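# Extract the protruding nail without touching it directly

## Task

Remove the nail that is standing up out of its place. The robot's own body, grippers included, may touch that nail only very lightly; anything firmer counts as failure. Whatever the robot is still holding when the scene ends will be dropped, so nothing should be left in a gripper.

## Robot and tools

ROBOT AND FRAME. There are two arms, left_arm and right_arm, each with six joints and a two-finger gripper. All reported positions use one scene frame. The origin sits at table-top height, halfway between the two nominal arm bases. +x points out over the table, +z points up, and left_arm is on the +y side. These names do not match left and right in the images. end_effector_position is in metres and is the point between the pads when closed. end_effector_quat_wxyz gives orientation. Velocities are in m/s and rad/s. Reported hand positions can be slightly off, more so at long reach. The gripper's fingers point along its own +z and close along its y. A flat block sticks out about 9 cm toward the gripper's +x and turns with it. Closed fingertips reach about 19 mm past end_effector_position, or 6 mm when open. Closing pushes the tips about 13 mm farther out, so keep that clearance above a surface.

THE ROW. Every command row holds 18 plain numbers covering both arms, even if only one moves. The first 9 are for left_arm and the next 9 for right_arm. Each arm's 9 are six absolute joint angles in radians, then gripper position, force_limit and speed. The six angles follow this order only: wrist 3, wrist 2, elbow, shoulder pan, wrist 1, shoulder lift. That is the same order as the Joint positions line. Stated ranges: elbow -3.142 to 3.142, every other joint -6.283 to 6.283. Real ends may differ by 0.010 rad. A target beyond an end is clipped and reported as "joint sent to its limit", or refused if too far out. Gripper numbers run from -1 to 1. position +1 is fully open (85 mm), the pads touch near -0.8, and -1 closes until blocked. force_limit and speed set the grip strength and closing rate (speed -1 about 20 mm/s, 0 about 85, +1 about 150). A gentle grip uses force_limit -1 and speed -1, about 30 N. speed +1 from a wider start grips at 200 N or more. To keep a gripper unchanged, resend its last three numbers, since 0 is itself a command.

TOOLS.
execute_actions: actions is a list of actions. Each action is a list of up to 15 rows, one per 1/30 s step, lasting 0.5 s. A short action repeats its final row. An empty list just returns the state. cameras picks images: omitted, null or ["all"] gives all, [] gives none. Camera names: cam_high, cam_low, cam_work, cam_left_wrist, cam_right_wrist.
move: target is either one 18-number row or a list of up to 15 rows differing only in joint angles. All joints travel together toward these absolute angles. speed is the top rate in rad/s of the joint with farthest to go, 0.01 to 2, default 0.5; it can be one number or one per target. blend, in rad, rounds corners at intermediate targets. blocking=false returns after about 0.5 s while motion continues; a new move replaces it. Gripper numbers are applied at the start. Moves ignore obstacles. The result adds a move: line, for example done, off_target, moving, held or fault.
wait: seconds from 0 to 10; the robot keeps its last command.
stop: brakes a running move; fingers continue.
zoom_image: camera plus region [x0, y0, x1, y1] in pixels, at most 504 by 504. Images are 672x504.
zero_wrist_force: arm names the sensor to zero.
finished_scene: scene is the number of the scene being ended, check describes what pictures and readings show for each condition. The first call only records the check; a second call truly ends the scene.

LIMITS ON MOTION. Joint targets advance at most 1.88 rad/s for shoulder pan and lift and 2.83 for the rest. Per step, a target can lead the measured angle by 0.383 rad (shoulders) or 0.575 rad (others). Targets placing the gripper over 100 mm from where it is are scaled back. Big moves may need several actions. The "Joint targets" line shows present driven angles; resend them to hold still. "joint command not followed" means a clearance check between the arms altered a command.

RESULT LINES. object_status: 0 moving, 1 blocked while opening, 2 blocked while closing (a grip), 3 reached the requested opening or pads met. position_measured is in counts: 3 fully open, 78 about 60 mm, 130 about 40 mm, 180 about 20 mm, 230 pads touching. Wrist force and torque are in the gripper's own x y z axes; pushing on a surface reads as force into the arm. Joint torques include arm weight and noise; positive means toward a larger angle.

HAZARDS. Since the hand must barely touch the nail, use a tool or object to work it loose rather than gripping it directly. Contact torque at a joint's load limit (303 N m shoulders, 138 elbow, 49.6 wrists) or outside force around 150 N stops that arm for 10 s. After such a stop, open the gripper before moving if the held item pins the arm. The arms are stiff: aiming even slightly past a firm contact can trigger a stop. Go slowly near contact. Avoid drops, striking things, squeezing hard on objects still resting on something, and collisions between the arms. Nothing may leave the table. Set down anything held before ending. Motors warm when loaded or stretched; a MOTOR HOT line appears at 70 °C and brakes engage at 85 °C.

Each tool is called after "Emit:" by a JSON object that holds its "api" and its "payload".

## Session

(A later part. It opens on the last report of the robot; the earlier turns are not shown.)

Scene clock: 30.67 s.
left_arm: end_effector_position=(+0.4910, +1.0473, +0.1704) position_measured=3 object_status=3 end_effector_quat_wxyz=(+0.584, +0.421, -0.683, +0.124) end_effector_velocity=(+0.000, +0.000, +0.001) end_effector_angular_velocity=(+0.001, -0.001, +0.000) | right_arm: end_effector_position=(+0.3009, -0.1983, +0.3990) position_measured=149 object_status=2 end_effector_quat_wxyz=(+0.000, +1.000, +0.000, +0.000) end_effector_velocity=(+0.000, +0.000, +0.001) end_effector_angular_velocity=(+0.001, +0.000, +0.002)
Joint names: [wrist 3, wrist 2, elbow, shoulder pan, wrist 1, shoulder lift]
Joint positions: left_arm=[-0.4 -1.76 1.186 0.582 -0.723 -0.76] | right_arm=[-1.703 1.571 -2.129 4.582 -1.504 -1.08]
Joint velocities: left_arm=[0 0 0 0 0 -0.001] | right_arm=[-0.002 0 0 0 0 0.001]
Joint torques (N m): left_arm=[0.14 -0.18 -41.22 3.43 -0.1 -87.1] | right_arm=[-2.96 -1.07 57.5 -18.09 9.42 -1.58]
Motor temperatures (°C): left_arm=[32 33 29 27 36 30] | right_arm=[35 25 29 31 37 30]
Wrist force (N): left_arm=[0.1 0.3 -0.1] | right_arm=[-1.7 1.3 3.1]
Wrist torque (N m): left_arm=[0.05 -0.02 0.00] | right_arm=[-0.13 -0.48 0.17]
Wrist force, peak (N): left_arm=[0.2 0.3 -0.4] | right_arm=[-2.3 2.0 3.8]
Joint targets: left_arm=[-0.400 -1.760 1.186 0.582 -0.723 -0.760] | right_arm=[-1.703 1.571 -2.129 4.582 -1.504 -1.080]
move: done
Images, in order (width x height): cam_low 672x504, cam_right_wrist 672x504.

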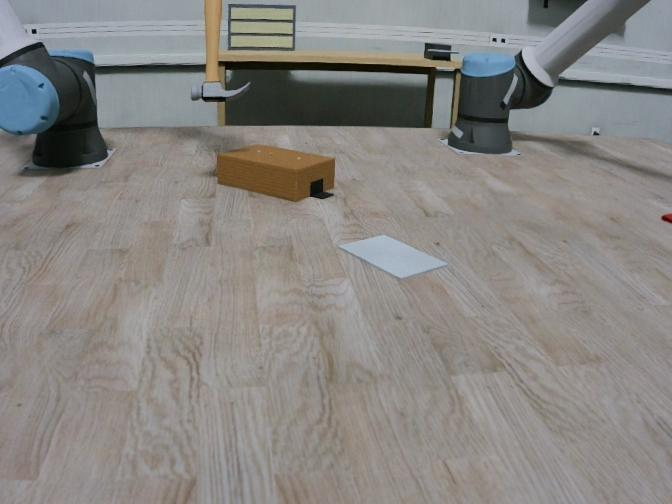

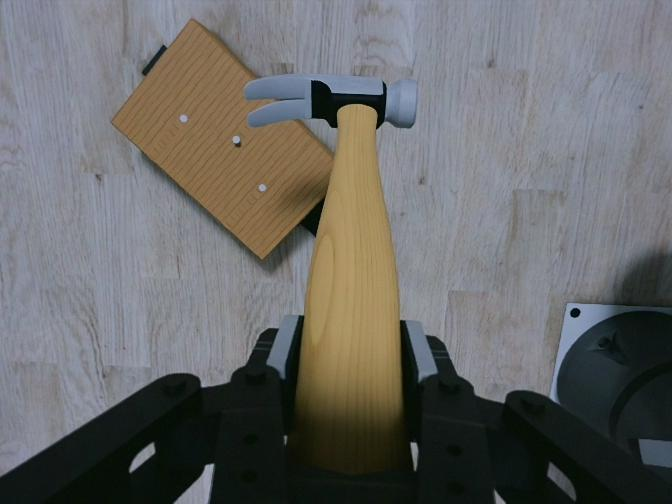

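Emit:
{"api": "move", "payload": {"target": [-0.4,-1.76,1.186,0.582,-0.723,-0.76,1,1,1,0,1.571,-2.3003,4.7686,-0.8059,-1.0828,-1,1,-1], "speed": 0.6}}

Emit:
{"api": "zoom_image", "payload": {"camera": "cam_low", "region": [150, 0, 350, 210]}}

Scene clock: 36.27 s.
left_arm: end_effector_position=(+0.4910, +1.0473, +0.1704) position_measured=3 object_status=3 end_effector_quat_wxyz=(+0.584, +0.421, -0.683, +0.124) end_effector_velocity=(+0.000, +0.000, -0.002) end_effector_angular_velocity=(-0.001, +0.002, +0.001) | right_arm: end_effector_position=(+0.2213, -0.0507, +0.3992) position_measured=149 object_status=2 end_effector_quat_wxyz=(-0.178, +0.701, -0.664, -0.188) end_effector_velocity=(+0.000, +0.000, +0.000) end_effector_angular_velocity=(+0.001, +0.001, -0.001)
Joint names: [wrist 3, wrist 2, elbow, shoulder pan, wrist 1, shoulder lift]
Joint positions: left_arm=[-0.4 -1.76 1.186 0.582 -0.723 -0.76] | right_arm=[0 1.571 -2.3 4.769 -0.806 -1.083]
Joint velocities: left_arm=[0 0 0 0 0 0.003] | right_arm=[0.001 0 0 0 0 0.001]
Joint torques (N m): left_arm=[0.07 0.53 -42.59 4.46 -0.1 -90.57] | right_arm=[2.94 -2.27 43.9 21.26 11.33 0.23]
Motor temperatures (°C): left_arm=[32 33 29 27 36 30] | right_arm=[35 25 29 31 37 30]
Wrist force (N): left_arm=[-0.3 0.3 0.2] | right_arm=[-0.7 1.4 1.4]
Wrist torque (N m): left_arm=[0.04 0.04 0.00] | right_arm=[-0.15 0.03 0.15]
Wrist force, peak (N): left_arm=[-0.3 0.3 -0.4] | right_arm=[-0.9 1.9 3.3]
Joint targets: left_arm=[-0.400 -1.760 1.186 0.582 -0.723 -0.760] | right_arm=[0.000 1.571 -2.300 4.769 -0.806 -1.083]
move: done

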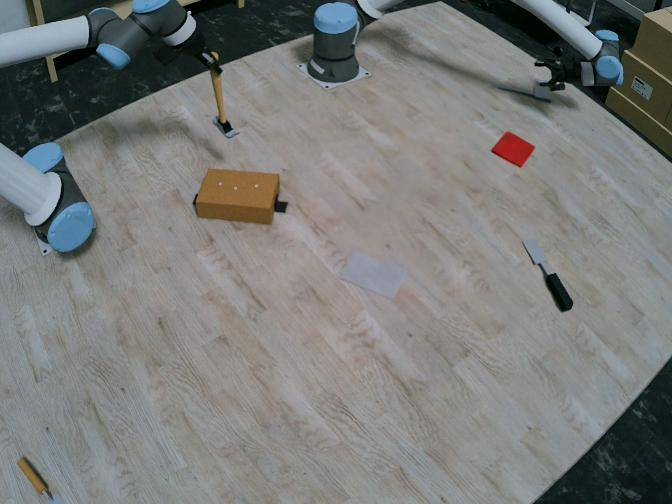

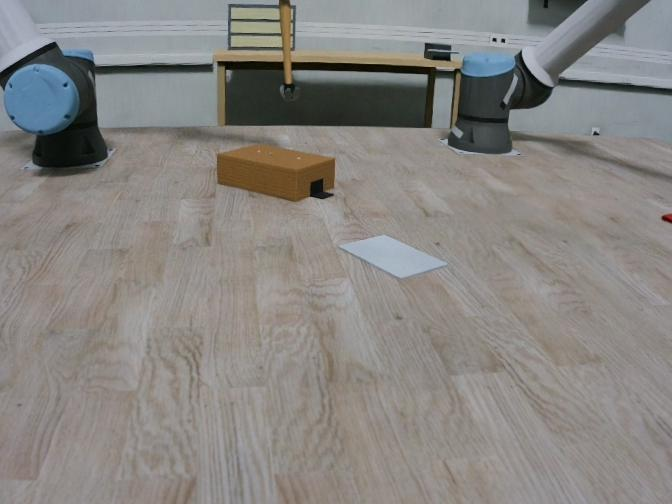

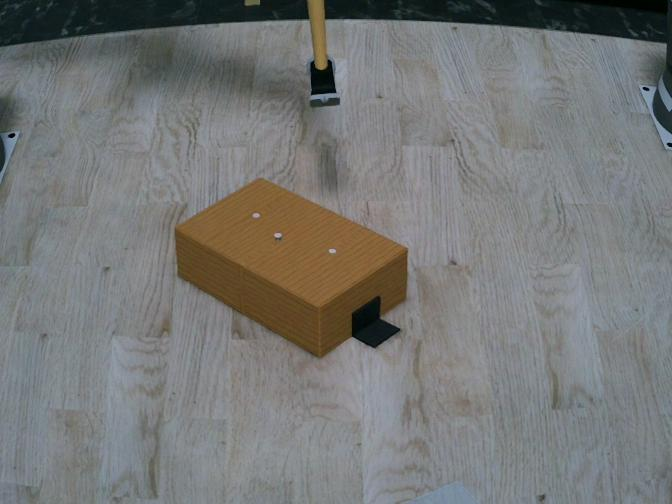

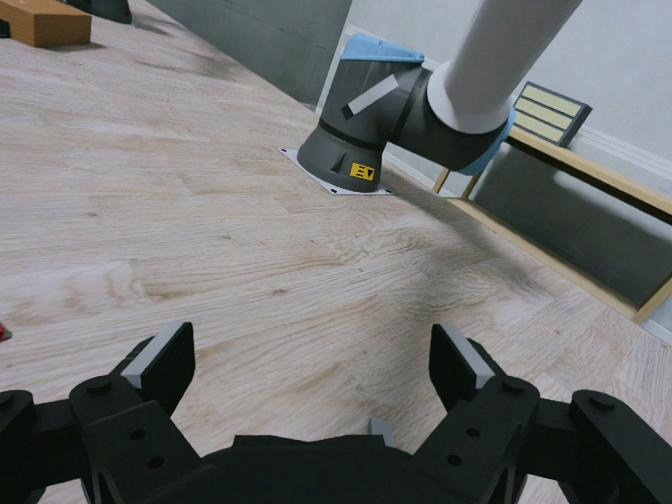

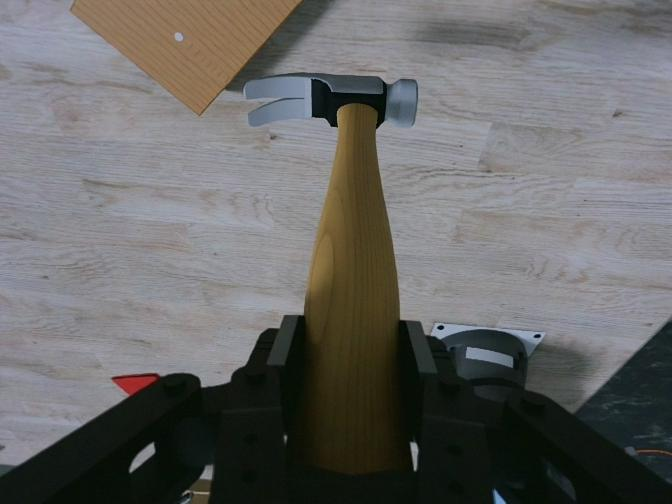

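Scaled by 2.400 from the camera's 672x504 image, which has a finer 960x720 frame.

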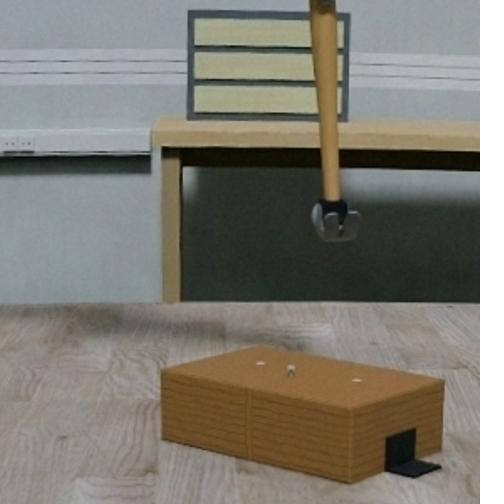

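Emit:
{"api": "move", "payload": {"target": [[-0.4,-1.76,1.186,0.582,-0.723,-0.76,1,1,1,0.199,2.278,-2.3407,4.0708,-0.4475,-1.3583,-1,1,-1],[-0.4,-1.76,1.186,0.582,-0.723,-0.76,1,1,1,0.199,2.278,-2.3965,4.0708,-0.3239,-1.4261,-1,1,-1]], "speed": [0.5,0.2]}}

Emit:
{"api": "zoom_image", "payload": {"camera": "cam_low", "region": [150, 0, 350, 210]}}

Emit:
{"api": "zoom_image", "payload": {"camera": "cam_work", "region": [160, 50, 430, 320]}}

Scene clock: 42.40 s.
left_arm: end_effector_position=(+0.4910, +1.0473, +0.1704) position_measured=3 object_status=3 end_effector_quat_wxyz=(+0.584, +0.421, -0.683, +0.124) end_effector_velocity=(+0.000, -0.001, -0.002) end_effector_angular_velocity=(-0.001, +0.003, -0.001) | right_arm: end_effector_position=(+0.4106, -0.1085, +0.3093) position_measured=149 object_status=2 end_effector_quat_wxyz=(+0.044, -0.411, +0.807, +0.421) end_effector_velocity=(+0.000, +0.000, -0.001) end_effector_angular_velocity=(-0.001, +0.000, +0.000)
Joint names: [wrist 3, wrist 2, elbow, shoulder pan, wrist 1, shoulder lift]
Joint positions: left_arm=[-0.4 -1.76 1.186 0.582 -0.723 -0.76] | right_arm=[0.199 2.278 -2.396 4.071 -0.324 -1.426]
Joint velocities: left_arm=[0 0.001 0.001 -0.001 0 0.002] | right_arm=[0 0 -0.001 -0.001 0 -0.001]
Joint torques (N m): left_arm=[-0.05 0.41 -44.66 9.83 0.26 -90.54] | right_arm=[3.15 7.02 34.88 -17.81 10.23 19.31]
Motor temperatures (°C): left_arm=[32 33 29 27 36 30] | right_arm=[35 25 29 31 37 30]
Wrist force (N): left_arm=[0.1 0.1 -0.1] | right_arm=[-1.1 -0.4 1.0]
Wrist torque (N m): left_arm=[0.02 -0.03 0.00] | right_arm=[0.39 -0.08 -0.05]
Wrist force, peak (N): left_arm=[0.0 0.5 -0.4] | right_arm=[-1.4 3.3 0.8]
Joint targets: left_arm=[-0.400 -1.760 1.186 0.582 -0.723 -0.760] | right_arm=[0.199 2.278 -2.397 4.071 -0.324 -1.426]
move: done

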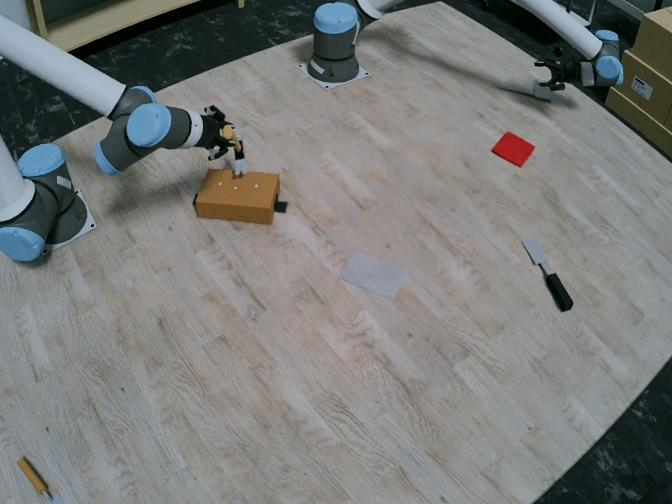

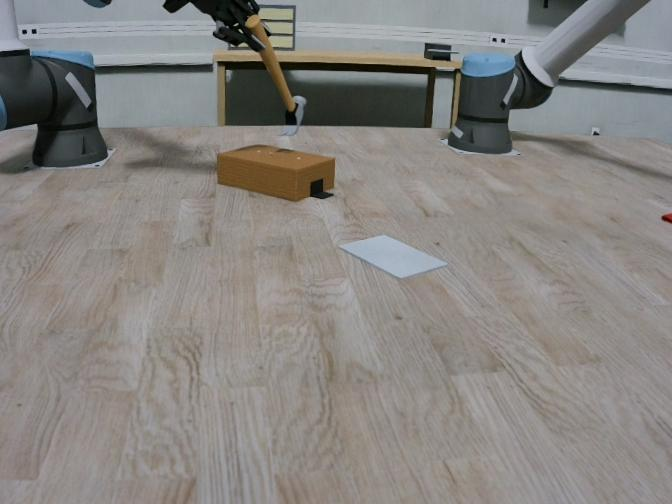

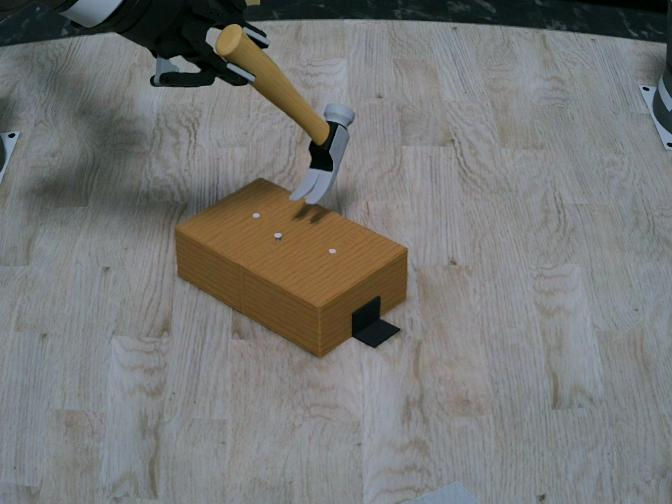

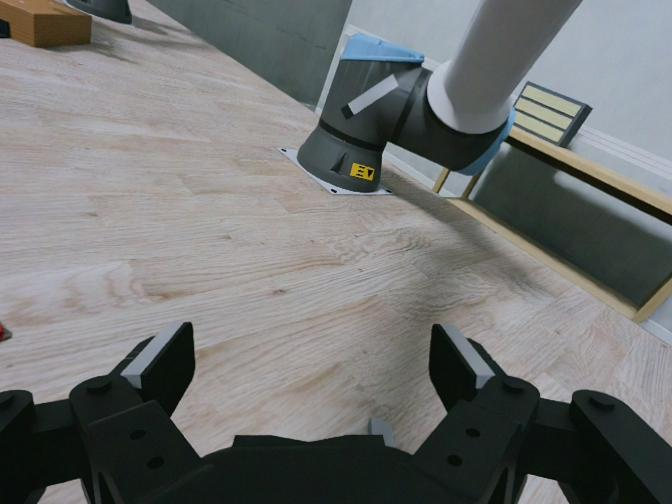

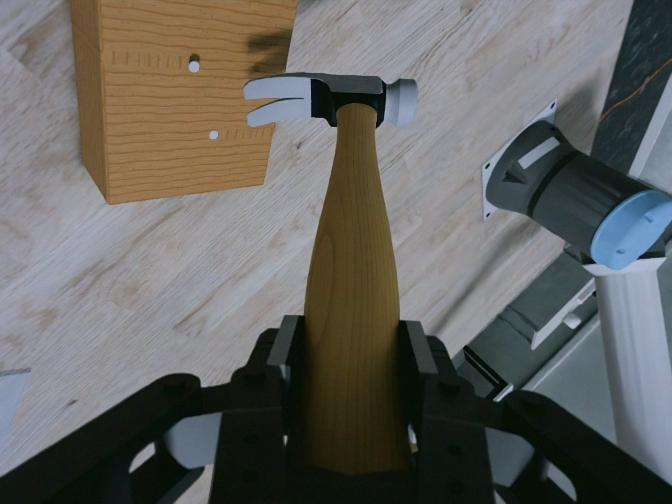

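Scaled by 2.400 from the camera's 672x504 image, which has a finer 960x720 frame.

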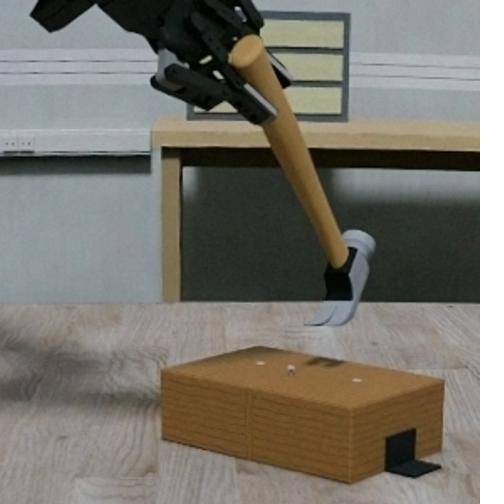

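Scaled by 1.867 from the camera's 672x504 image, which has a finer 960x720 frame.

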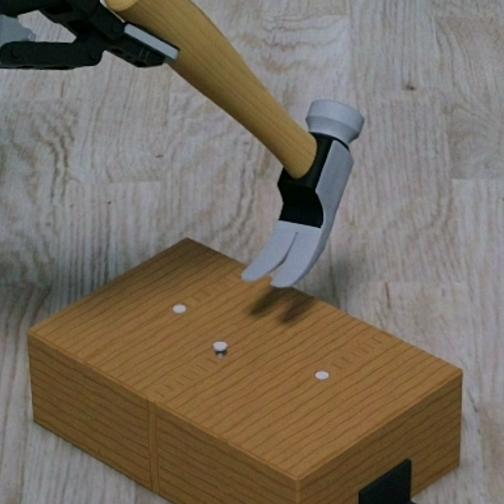

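Emit:
{"api": "move", "payload": {"target": [-0.4,-1.76,1.186,0.582,-0.723,-0.76,1,1,1,0.198,2.279,-2.4499,4.0699,-0.254,-1.4432,-1,1,-1], "speed": 0.1, "cameras": ["cam_low","cam_work","cam_right_wrist"]}}

Emit:
{"api": "zoom_image", "payload": {"camera": "cam_low", "region": [200, 80, 350, 210]}}

Emit:
{"api": "zoom_image", "payload": {"camera": "cam_work", "region": [200, 120, 400, 290]}}

Emit:
{"api": "zoom_image", "payload": {"camera": "cam_right_wrist", "region": [120, 0, 440, 200]}}

Scene clock: 45.37 s.
left_arm: end_effector_position=(+0.4910, +1.0473, +0.1704) position_measured=3 object_status=3 end_effector_quat_wxyz=(+0.584, +0.421, -0.683, +0.124) end_effector_velocity=(+0.000, +0.000, +0.000) end_effector_angular_velocity=(+0.001, -0.001, -0.001) | right_arm: end_effector_position=(+0.4012, -0.1216, +0.2804) position_measured=149 object_status=2 end_effector_quat_wxyz=(+0.044, -0.411, +0.807, +0.421) end_effector_velocity=(+0.000, -0.001, +0.001) end_effector_angular_velocity=(+0.002, -0.002, +0.000)
Joint names: [wrist 3, wrist 2, elbow, shoulder pan, wrist 1, shoulder lift]
Joint positions: left_arm=[-0.4 -1.76 1.186 0.582 -0.723 -0.76] | right_arm=[0.198 2.279 -2.45 4.07 -0.254 -1.443]
Joint velocities: left_arm=[0 0.001 0 0 0 0] | right_arm=[0 0 -0.001 0 0.002 0.002]
Joint torques (N m): left_arm=[-0.02 0.8 -45.02 8.6 0.53 -92.01] | right_arm=[-2.49 7.2 33.01 -17.44 10.57 18.49]
Motor temperatures (°C): left_arm=[32 33 29 27 36 30] | right_arm=[35 25 29 31 37 30]
Wrist force (N): left_arm=[0.0 0.2 -0.1] | right_arm=[-1.1 -0.8 0.9]
Wrist torque (N m): left_arm=[0.03 -0.01 0.00] | right_arm=[0.34 -0.05 -0.10]
Wrist force, peak (N): left_arm=[0.1 0.5 -0.1] | right_arm=[-1.5 -0.5 1.6]
Joint targets: left_arm=[-0.400 -1.760 1.186 0.582 -0.723 -0.760] | right_arm=[0.198 2.279 -2.450 4.070 -0.254 -1.443]
move: done
Images, in order (width x height): cam_low 672x504, cam_work 672x504, cam_right_wrist 672x504.

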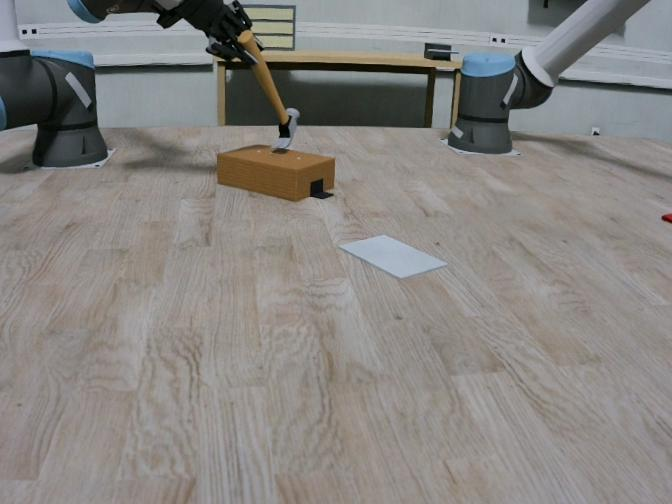

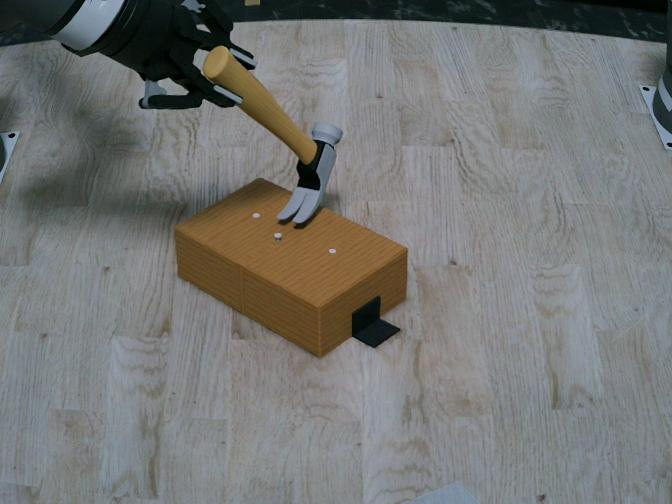

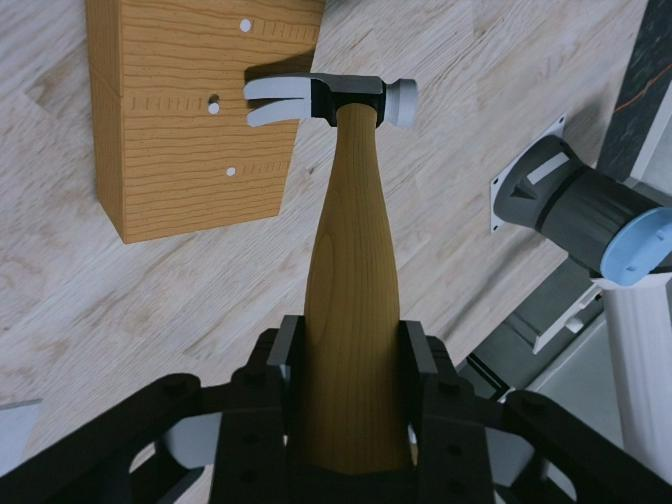

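Scaled by 3.360 from the camera's 672x504 image, which has a finer 960x720 frame.

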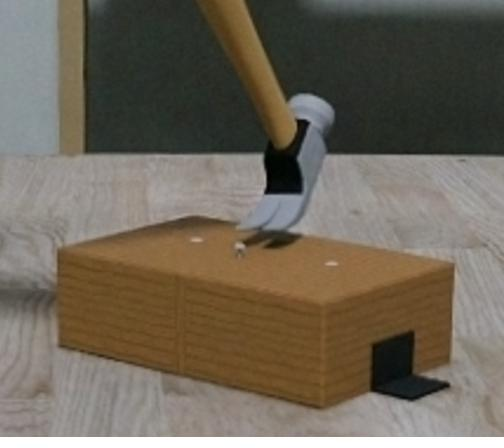

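Scaled by 2.520 from the camera's 672x504 image, which has a finer 960x720 frame.

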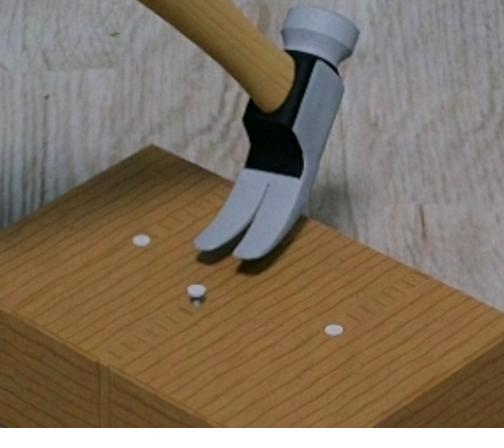

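Scaled by 1.575 from the camera's 672x504 image, which has a finer 960x720 frame.

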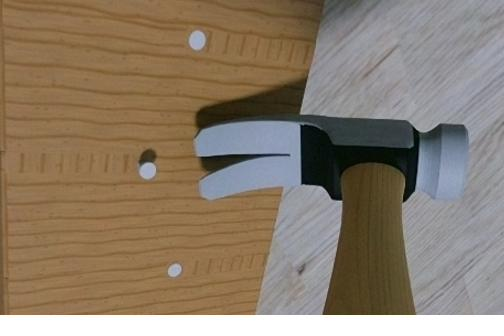

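Emit:
{"api": "move", "payload": {"target": [-0.4,-1.76,1.186,0.582,-0.723,-0.76,1,1,1,0.198,2.279,-2.4602,4.0699,-0.2324,-1.4545,-1,1,-1], "speed": 0.05, "cameras": ["cam_low","cam_work","cam_right_wrist"]}}

Emit:
{"api": "zoom_image", "payload": {"camera": "cam_low", "region": [230, 110, 330, 190]}}

Emit:
{"api": "zoom_image", "payload": {"camera": "cam_work", "region": [230, 160, 350, 270]}}

Emit:
{"api": "zoom_image", "payload": {"camera": "cam_right_wrist", "region": [160, 40, 360, 170]}}

Scene clock: 47.13 s.
left_arm: end_effector_position=(+0.4910, +1.0473, +0.1704) position_measured=3 object_status=3 end_effector_quat_wxyz=(+0.584, +0.421, -0.683, +0.124) end_effector_velocity=(+0.000, +0.000, +0.001) end_effector_angular_velocity=(+0.001, -0.001, +0.000) | right_arm: end_effector_position=(+0.4001, -0.1230, +0.2722) position_measured=149 object_status=2 end_effector_quat_wxyz=(+0.044, -0.411, +0.807, +0.421) end_effector_velocity=(+0.000, +0.000, +0.000) end_effector_angular_velocity=(+0.000, +0.000, -0.001)
Joint names: [wrist 3, wrist 2, elbow, shoulder pan, wrist 1, shoulder lift]
Joint positions: left_arm=[-0.4 -1.76 1.186 0.582 -0.723 -0.76] | right_arm=[0.198 2.279 -2.46 4.07 -0.232 -1.454]
Joint velocities: left_arm=[0 0 0 0 0 -0.001] | right_arm=[0 0 -0.001 -0.001 0.001 0]
Joint torques (N m): left_arm=[-0.32 0.79 -44.41 10.66 0.19 -93.95] | right_arm=[-2.71 6.8 31.9 -16.5 10.8 19.66]
Motor temperatures (°C): left_arm=[32 33 29 27 36 30] | right_arm=[35 25 29 31 37 30]
Wrist force (N): left_arm=[-0.1 0.0 -0.1] | right_arm=[-1.1 -0.5 1.0]
Wrist torque (N m): left_arm=[0.01 0.00 0.00] | right_arm=[0.38 -0.04 -0.10]
Wrist force, peak (N): left_arm=[-0.2 0.0 -0.6] | right_arm=[-1.6 -1.2 1.3]
Joint targets: left_arm=[-0.400 -1.760 1.186 0.582 -0.723 -0.760] | right_arm=[0.198 2.279 -2.460 4.070 -0.232 -1.454]
move: done
Images, in order (width x height): cam_low 672x504, cam_work 672x504, cam_right_wrist 672x504.

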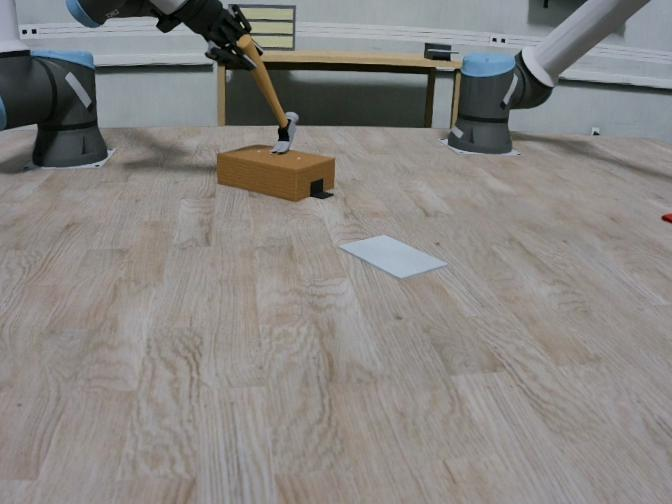

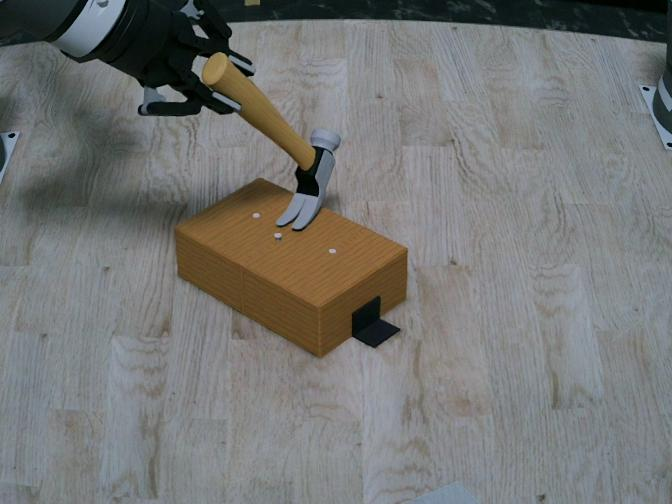

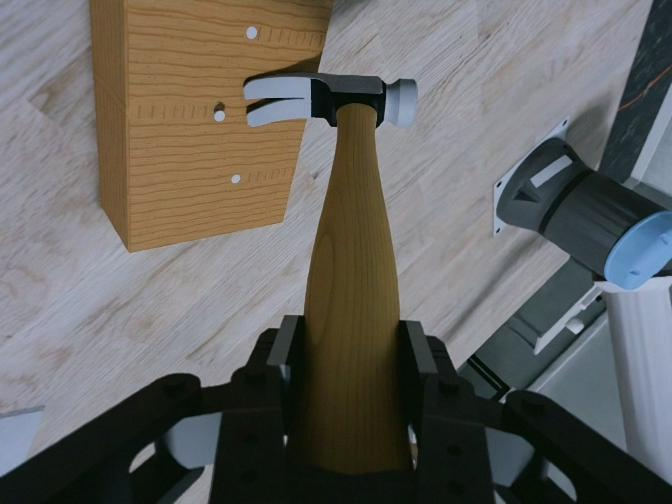

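Scaled by 5.040 from the camera's 672x504 image, which has a finer 960x720 frame.

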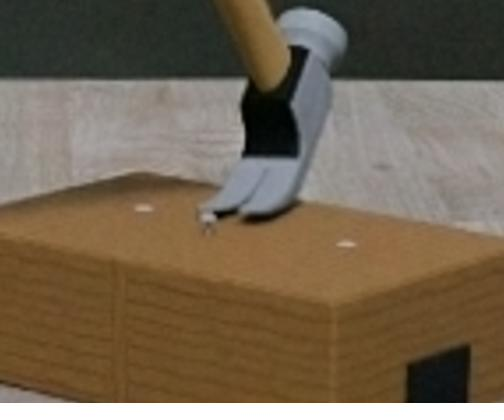

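Scaled by 4.200 from the camera's 672x504 image, which has a finer 960x720 frame.

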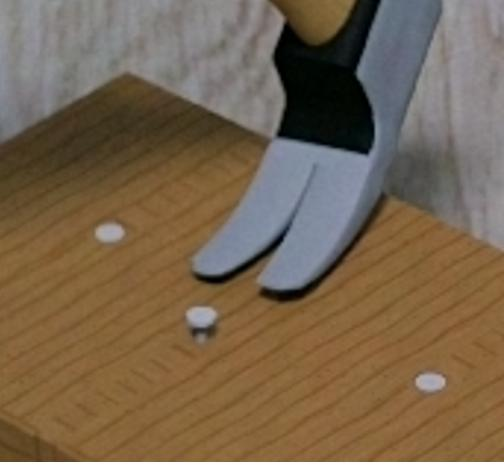

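Scaled by 2.520 from the camera's 672x504 image, which has a finer 960x720 frame.

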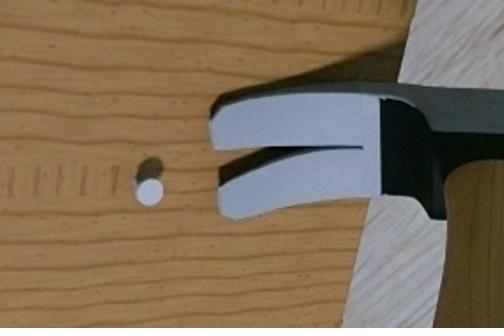

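Emit:
{"api": "move", "payload": {"target": [-0.4,-1.76,1.186,0.582,-0.723,-0.76,1,1,1,0.198,2.279,-2.464,4.0699,-0.2213,-1.4618,-1,1,-1], "speed": 0.03, "cameras": ["cam_low","cam_work","cam_right_wrist"]}}

Emit:
{"api": "zoom_image", "payload": {"camera": "cam_low", "region": [250, 130, 310, 180]}}

Emit:
{"api": "zoom_image", "payload": {"camera": "cam_work", "region": [250, 190, 340, 260]}}

Scene clock: 48.47 s.
left_arm: end_effector_position=(+0.4910, +1.0473, +0.1704) position_measured=3 object_status=3 end_effector_quat_wxyz=(+0.584, +0.421, -0.683, +0.124) end_effector_velocity=(+0.001, +0.000, +0.000) end_effector_angular_velocity=(+0.000, +0.000, +0.000) | right_arm: end_effector_position=(+0.4002, -0.1230, +0.2684) position_measured=149 object_status=2 end_effector_quat_wxyz=(+0.044, -0.411, +0.807, +0.421) end_effector_velocity=(+0.000, +0.000, -0.001) end_effector_angular_velocity=(+0.000, +0.000, +0.000)
Joint names: [wrist 3, wrist 2, elbow, shoulder pan, wrist 1, shoulder lift]
Joint positions: left_arm=[-0.4 -1.76 1.186 0.582 -0.723 -0.76] | right_arm=[0.198 2.279 -2.464 4.07 -0.221 -1.462]
Joint velocities: left_arm=[0 0 -0.001 -0.001 0 0] | right_arm=[0 0 -0.001 0 0.002 -0.001]
Joint torques (N m): left_arm=[-0.33 0.33 -44.28 8.74 -0.25 -89.6] | right_arm=[-2.51 -1.45 -6.87 3.02 -4.18 -14.92]
Motor temperatures (°C): left_arm=[32 33 29 27 36 30] | right_arm=[35 25 29 31 37 30]
Wrist force (N): left_arm=[0.1 0.4 -0.4] | right_arm=[-32.0 21.5 -52.9]
Wrist torque (N m): left_arm=[0.07 -0.03 0.00] | right_arm=[-0.73 -0.32 0.39]
Wrist force, peak (N): left_arm=[0.1 0.4 -0.4] | right_arm=[-32.0 21.5 -52.9]
Joint targets: left_arm=[-0.400 -1.760 1.186 0.582 -0.723 -0.760] | right_arm=[0.198 2.279 -2.464 4.070 -0.221 -1.462]
move: done
Images, in order (width x height): cam_low 672x504, cam_work 672x504, cam_right_wrist 672x504.

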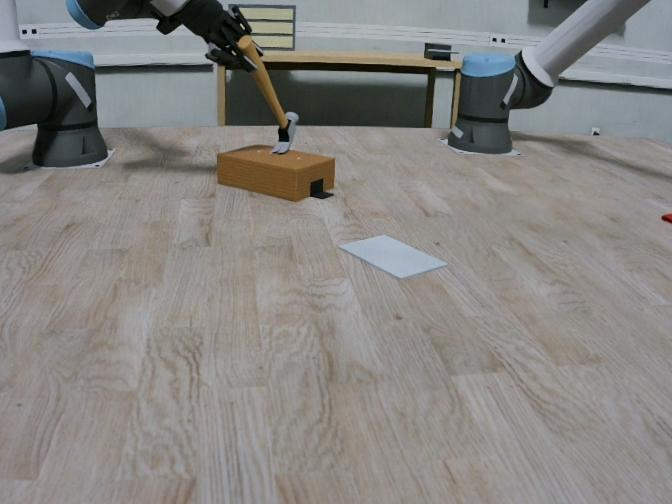

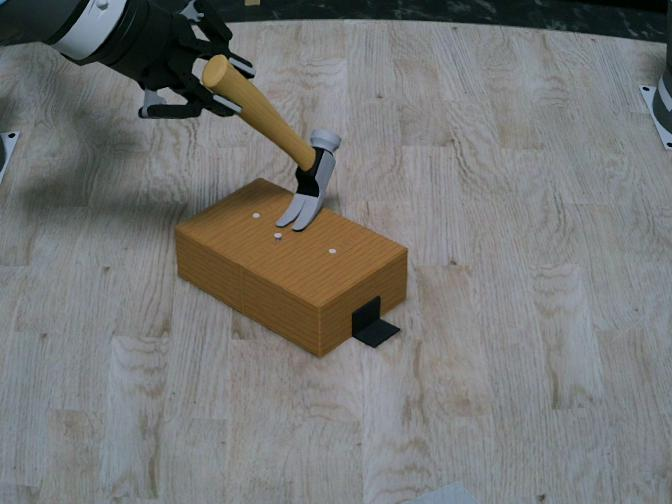

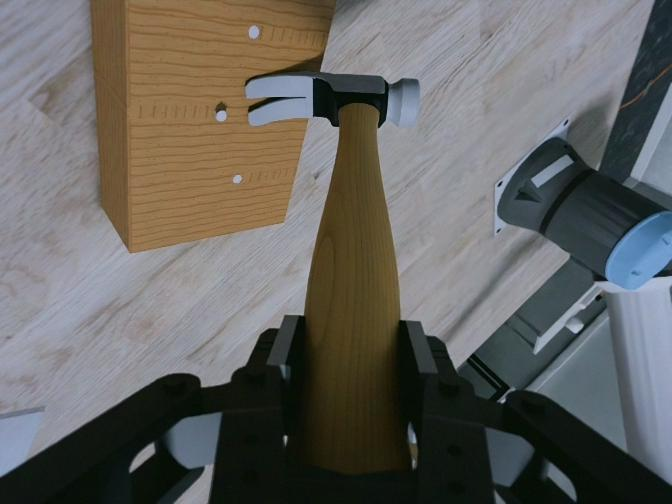

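Scaled by 8.400 from the camera's 672x504 image, which has a finer 960x720 frame.

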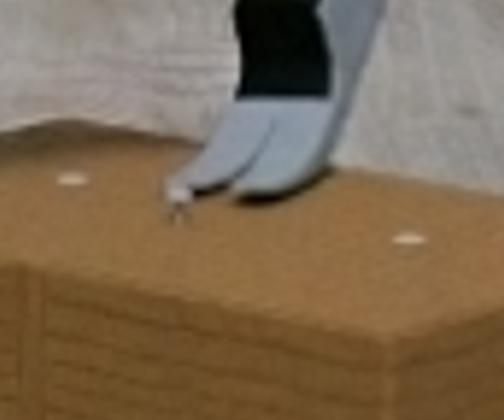

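Scaled by 5.600 from the camera's 672x504 image, which has a finer 960x720 frame.

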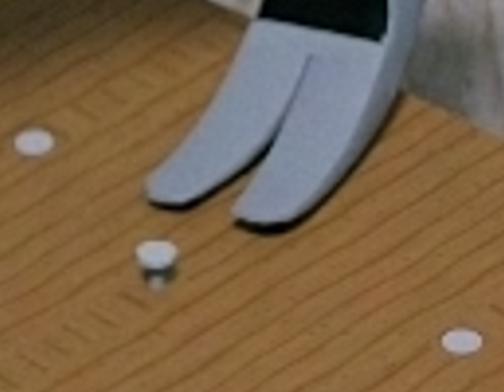

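Emit:
{"api": "move", "payload": {"target": [[-0.4,-1.76,1.186,0.582,-0.723,-0.76,1,1,1,0.198,2.279,-2.4605,4.0699,-0.2312,-1.4549,-1,1,-1],[-0.4,-1.76,1.186,0.582,-0.723,-0.76,1,1,1,0.1605,2.2958,-2.4458,4.037,-0.261,-1.465,-1,1,-1]], "speed": 0.05, "cameras": ["cam_low","cam_work","cam_right_wrist"]}}

Emit:
{"api": "zoom_image", "payload": {"camera": "cam_low", "region": [250, 130, 310, 180]}}

Emit:
{"api": "zoom_image", "payload": {"camera": "cam_work", "region": [250, 190, 340, 260]}}

Emit:
{"api": "zoom_image", "payload": {"camera": "cam_right_wrist", "region": [200, 50, 320, 150]}}

Scene clock: 50.73 s.
left_arm: end_effector_position=(+0.4910, +1.0473, +0.1704) position_measured=3 object_status=3 end_effector_quat_wxyz=(+0.584, +0.421, -0.683, +0.124) end_effector_velocity=(+0.000, +0.000, +0.000) end_effector_angular_velocity=(+0.000, +0.000, -0.001) | right_arm: end_effector_position=(+0.4140, -0.1290, +0.2719) position_measured=149 object_status=2 end_effector_quat_wxyz=(+0.044, -0.411, +0.807, +0.421) end_effector_velocity=(+0.000, +0.000, +0.000) end_effector_angular_velocity=(+0.000, +0.000, +0.001)
Joint names: [wrist 3, wrist 2, elbow, shoulder pan, wrist 1, shoulder lift]
Joint positions: left_arm=[-0.4 -1.76 1.186 0.582 -0.723 -0.76] | right_arm=[0.161 2.296 -2.446 4.037 -0.261 -1.465]
Joint velocities: left_arm=[0 0.001 0 0 0 -0.001] | right_arm=[-0.001 0.001 0 0 -0.001 0]
Joint torques (N m): left_arm=[-0.02 0.61 -45.01 8.26 0.32 -92.17] | right_arm=[-2.74 7.37 45.06 -16.76 2.58 21.78]
Motor temperatures (°C): left_arm=[32 33 29 27 36 30] | right_arm=[35 25 29 31 37 30]
Wrist force (N): left_arm=[0.1 0.1 0.0] | right_arm=[-0.9 -0.9 1.1]
Wrist torque (N m): left_arm=[0.02 -0.03 0.00] | right_arm=[0.36 -0.07 -0.09]
Wrist force, peak (N): left_arm=[-0.1 0.4 -0.2] | right_arm=[-31.8 22.1 -52.1]
Joint targets: left_arm=[-0.400 -1.760 1.186 0.582 -0.723 -0.760] | right_arm=[0.160 2.296 -2.446 4.037 -0.261 -1.465]
move: done
Images, in order (width x height): cam_low 672x504, cam_work 672x504, cam_right_wrist 672x504.

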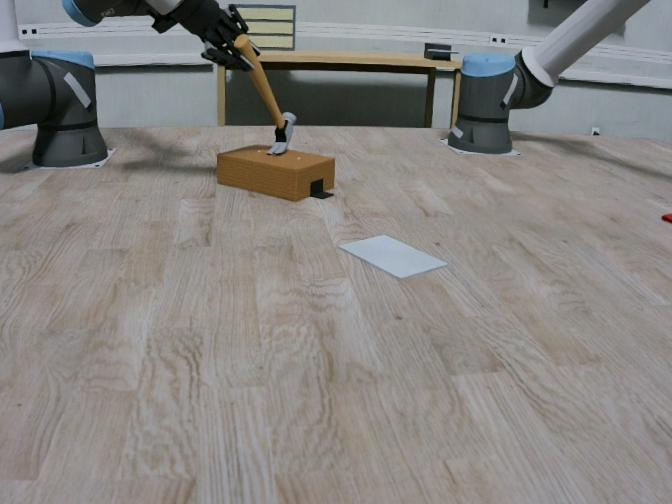

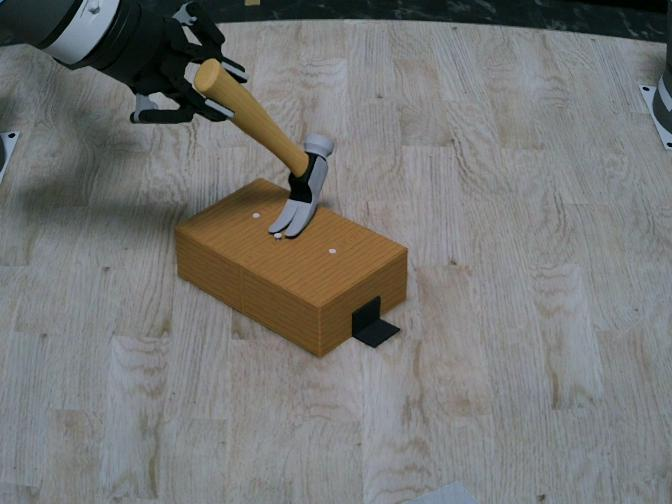

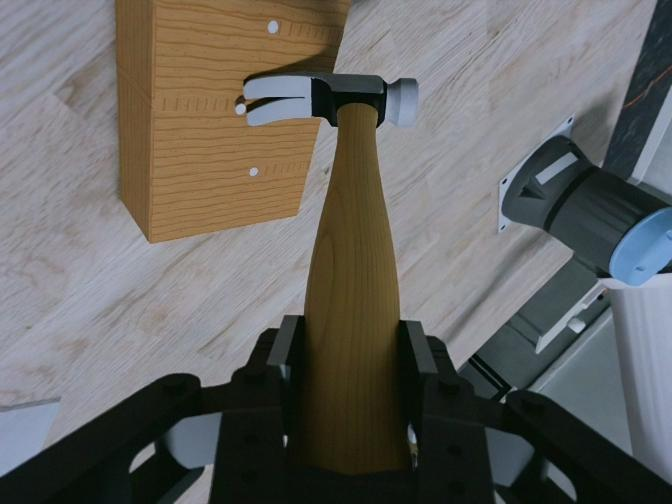

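Scaled by 8.400 from the camera's 672x504 image, which has a finer 960x720 frame.

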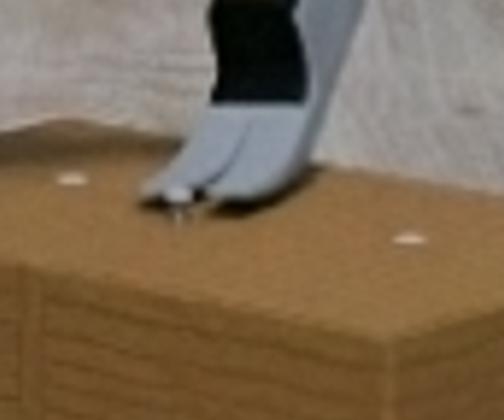

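Scaled by 5.600 from the camera's 672x504 image, which has a finer 960x720 frame.

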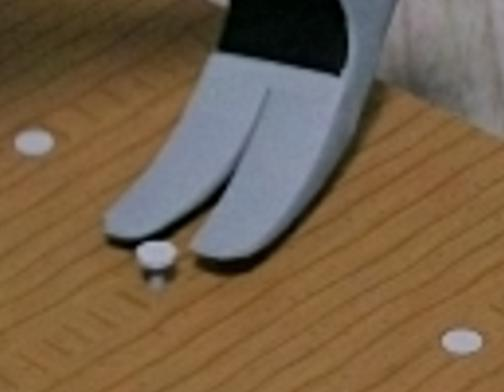

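Scaled by 4.200 from the camera's 672x504 image, which has a finer 960x720 frame.

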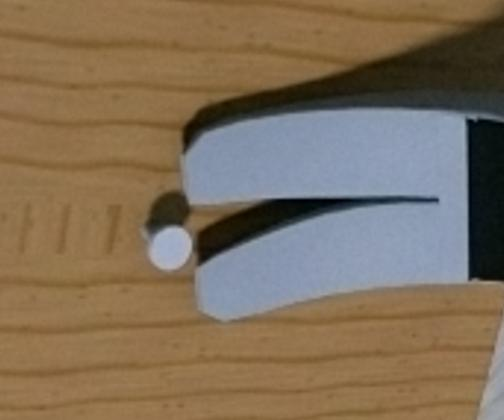

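Emit:
{"api": "move", "payload": {"target": [-0.4,-1.76,1.186,0.582,-0.723,-0.76,1,1,1,0.1227,2.3127,-2.428,4.0054,-0.2906,-1.4784,-1,1,-1], "speed": 0.03, "cameras": ["cam_low","cam_work","cam_right_wrist"]}}

Emit:
{"api": "zoom_image", "payload": {"camera": "cam_low", "region": [250, 130, 310, 180]}}

Emit:
{"api": "zoom_image", "payload": {"camera": "cam_work", "region": [250, 190, 340, 260]}}

Emit:
{"api": "zoom_image", "payload": {"camera": "cam_right_wrist", "region": [200, 50, 320, 150]}}

Scene clock: 56.23 s.
left_arm: end_effector_position=(+0.4910, +1.0473, +0.1704) position_measured=3 object_status=3 end_effector_quat_wxyz=(+0.584, +0.421, -0.683, +0.124) end_effector_velocity=(+0.000, +0.001, +0.000) end_effector_angular_velocity=(+0.001, -0.001, +0.001) | right_arm: end_effector_position=(+0.4285, -0.1337, +0.2719) position_measured=149 object_status=2 end_effector_quat_wxyz=(+0.044, -0.412, +0.807, +0.421) end_effector_velocity=(+0.000, +0.001, +0.001) end_effector_angular_velocity=(+0.001, -0.001, +0.002)
Joint names: [wrist 3, wrist 2, elbow, shoulder pan, wrist 1, shoulder lift]
Joint positions: left_arm=[-0.4 -1.76 1.186 0.582 -0.723 -0.76] | right_arm=[0.123 2.313 -2.428 4.006 -0.291 -1.478]
Joint velocities: left_arm=[0 0 -0.001 0.001 0 0] | right_arm=[-0.001 0.001 0.001 0.001 -0.001 0]
Joint torques (N m): left_arm=[-0.26 0.51 -43.31 9.1 0.86 -91.77] | right_arm=[-3.05 7.22 52.55 -23.74 5.28 28.5]
Motor temperatures (°C): left_arm=[32 33 29 27 36 30] | right_arm=[35 25 29 31 37 30]
Wrist force (N): left_arm=[-0.2 0.1 -0.2] | right_arm=[5.6 -2.3 11.9]
Wrist torque (N m): left_arm=[0.01 0.02 0.00] | right_arm=[0.04 0.20 0.19]
Wrist force, peak (N): left_arm=[0.3 0.5 0.2] | right_arm=[5.6 -2.3 11.9]
Joint targets: left_arm=[-0.400 -1.760 1.186 0.582 -0.723 -0.760] | right_arm=[0.123 2.313 -2.428 4.005 -0.291 -1.478]
move: done
Images, in order (width x height): cam_low 672x504, cam_work 672x504, cam_right_wrist 672x504.

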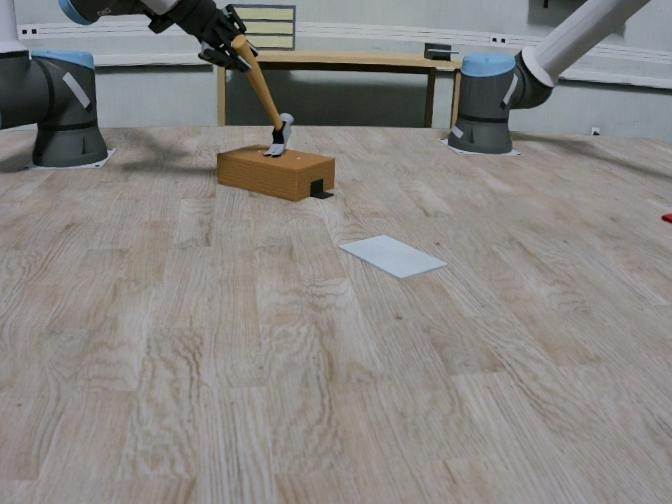

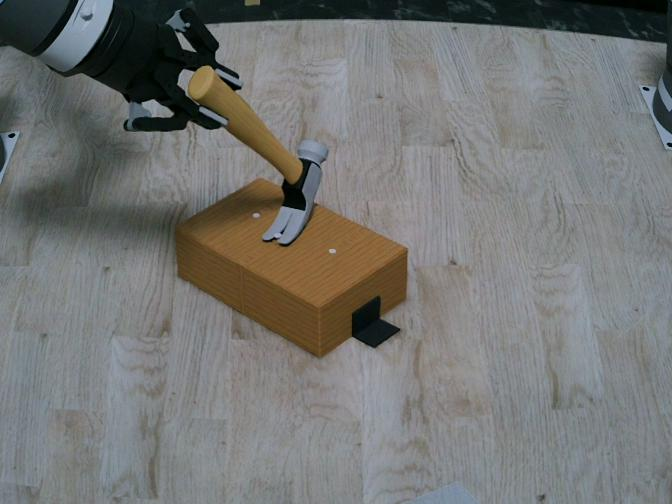

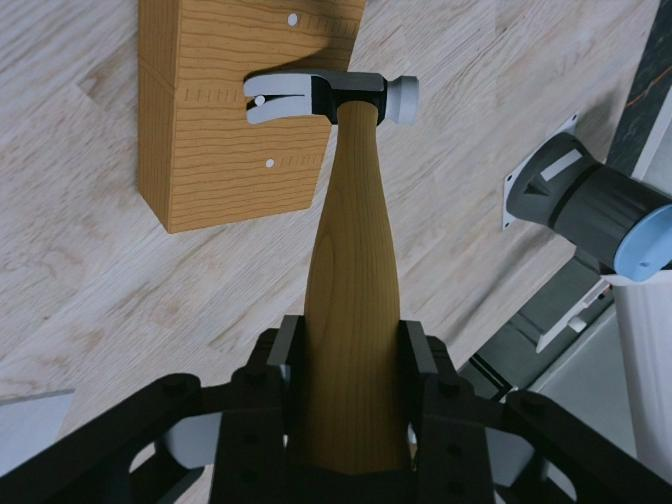

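Scaled by 8.400 from the camera's 672x504 image, which has a finer 960x720 frame.

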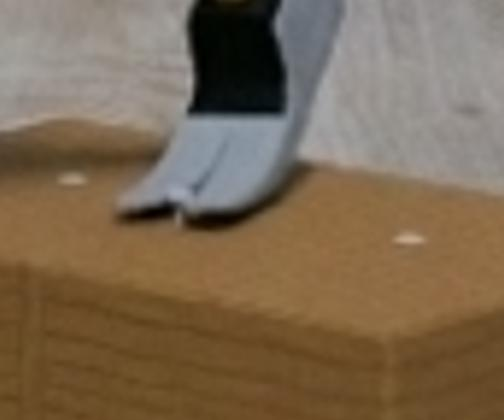

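Scaled by 5.600 from the camera's 672x504 image, which has a finer 960x720 frame.

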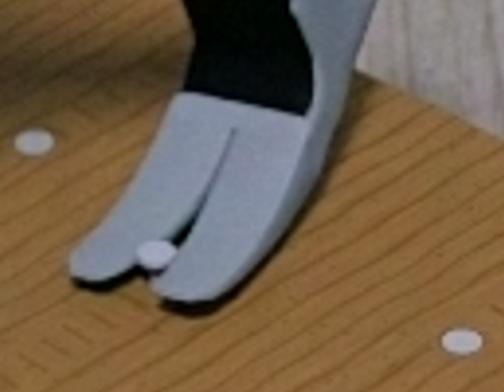

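Scaled by 4.200 from the camera's 672x504 image, which has a finer 960x720 frame.

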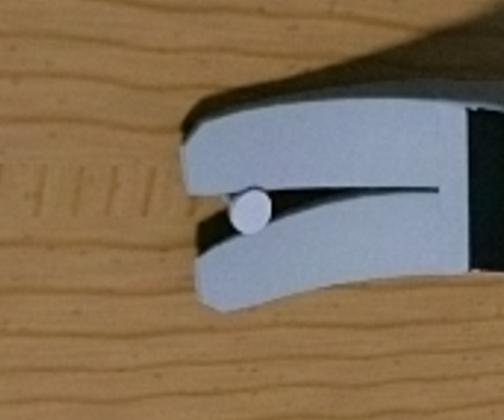

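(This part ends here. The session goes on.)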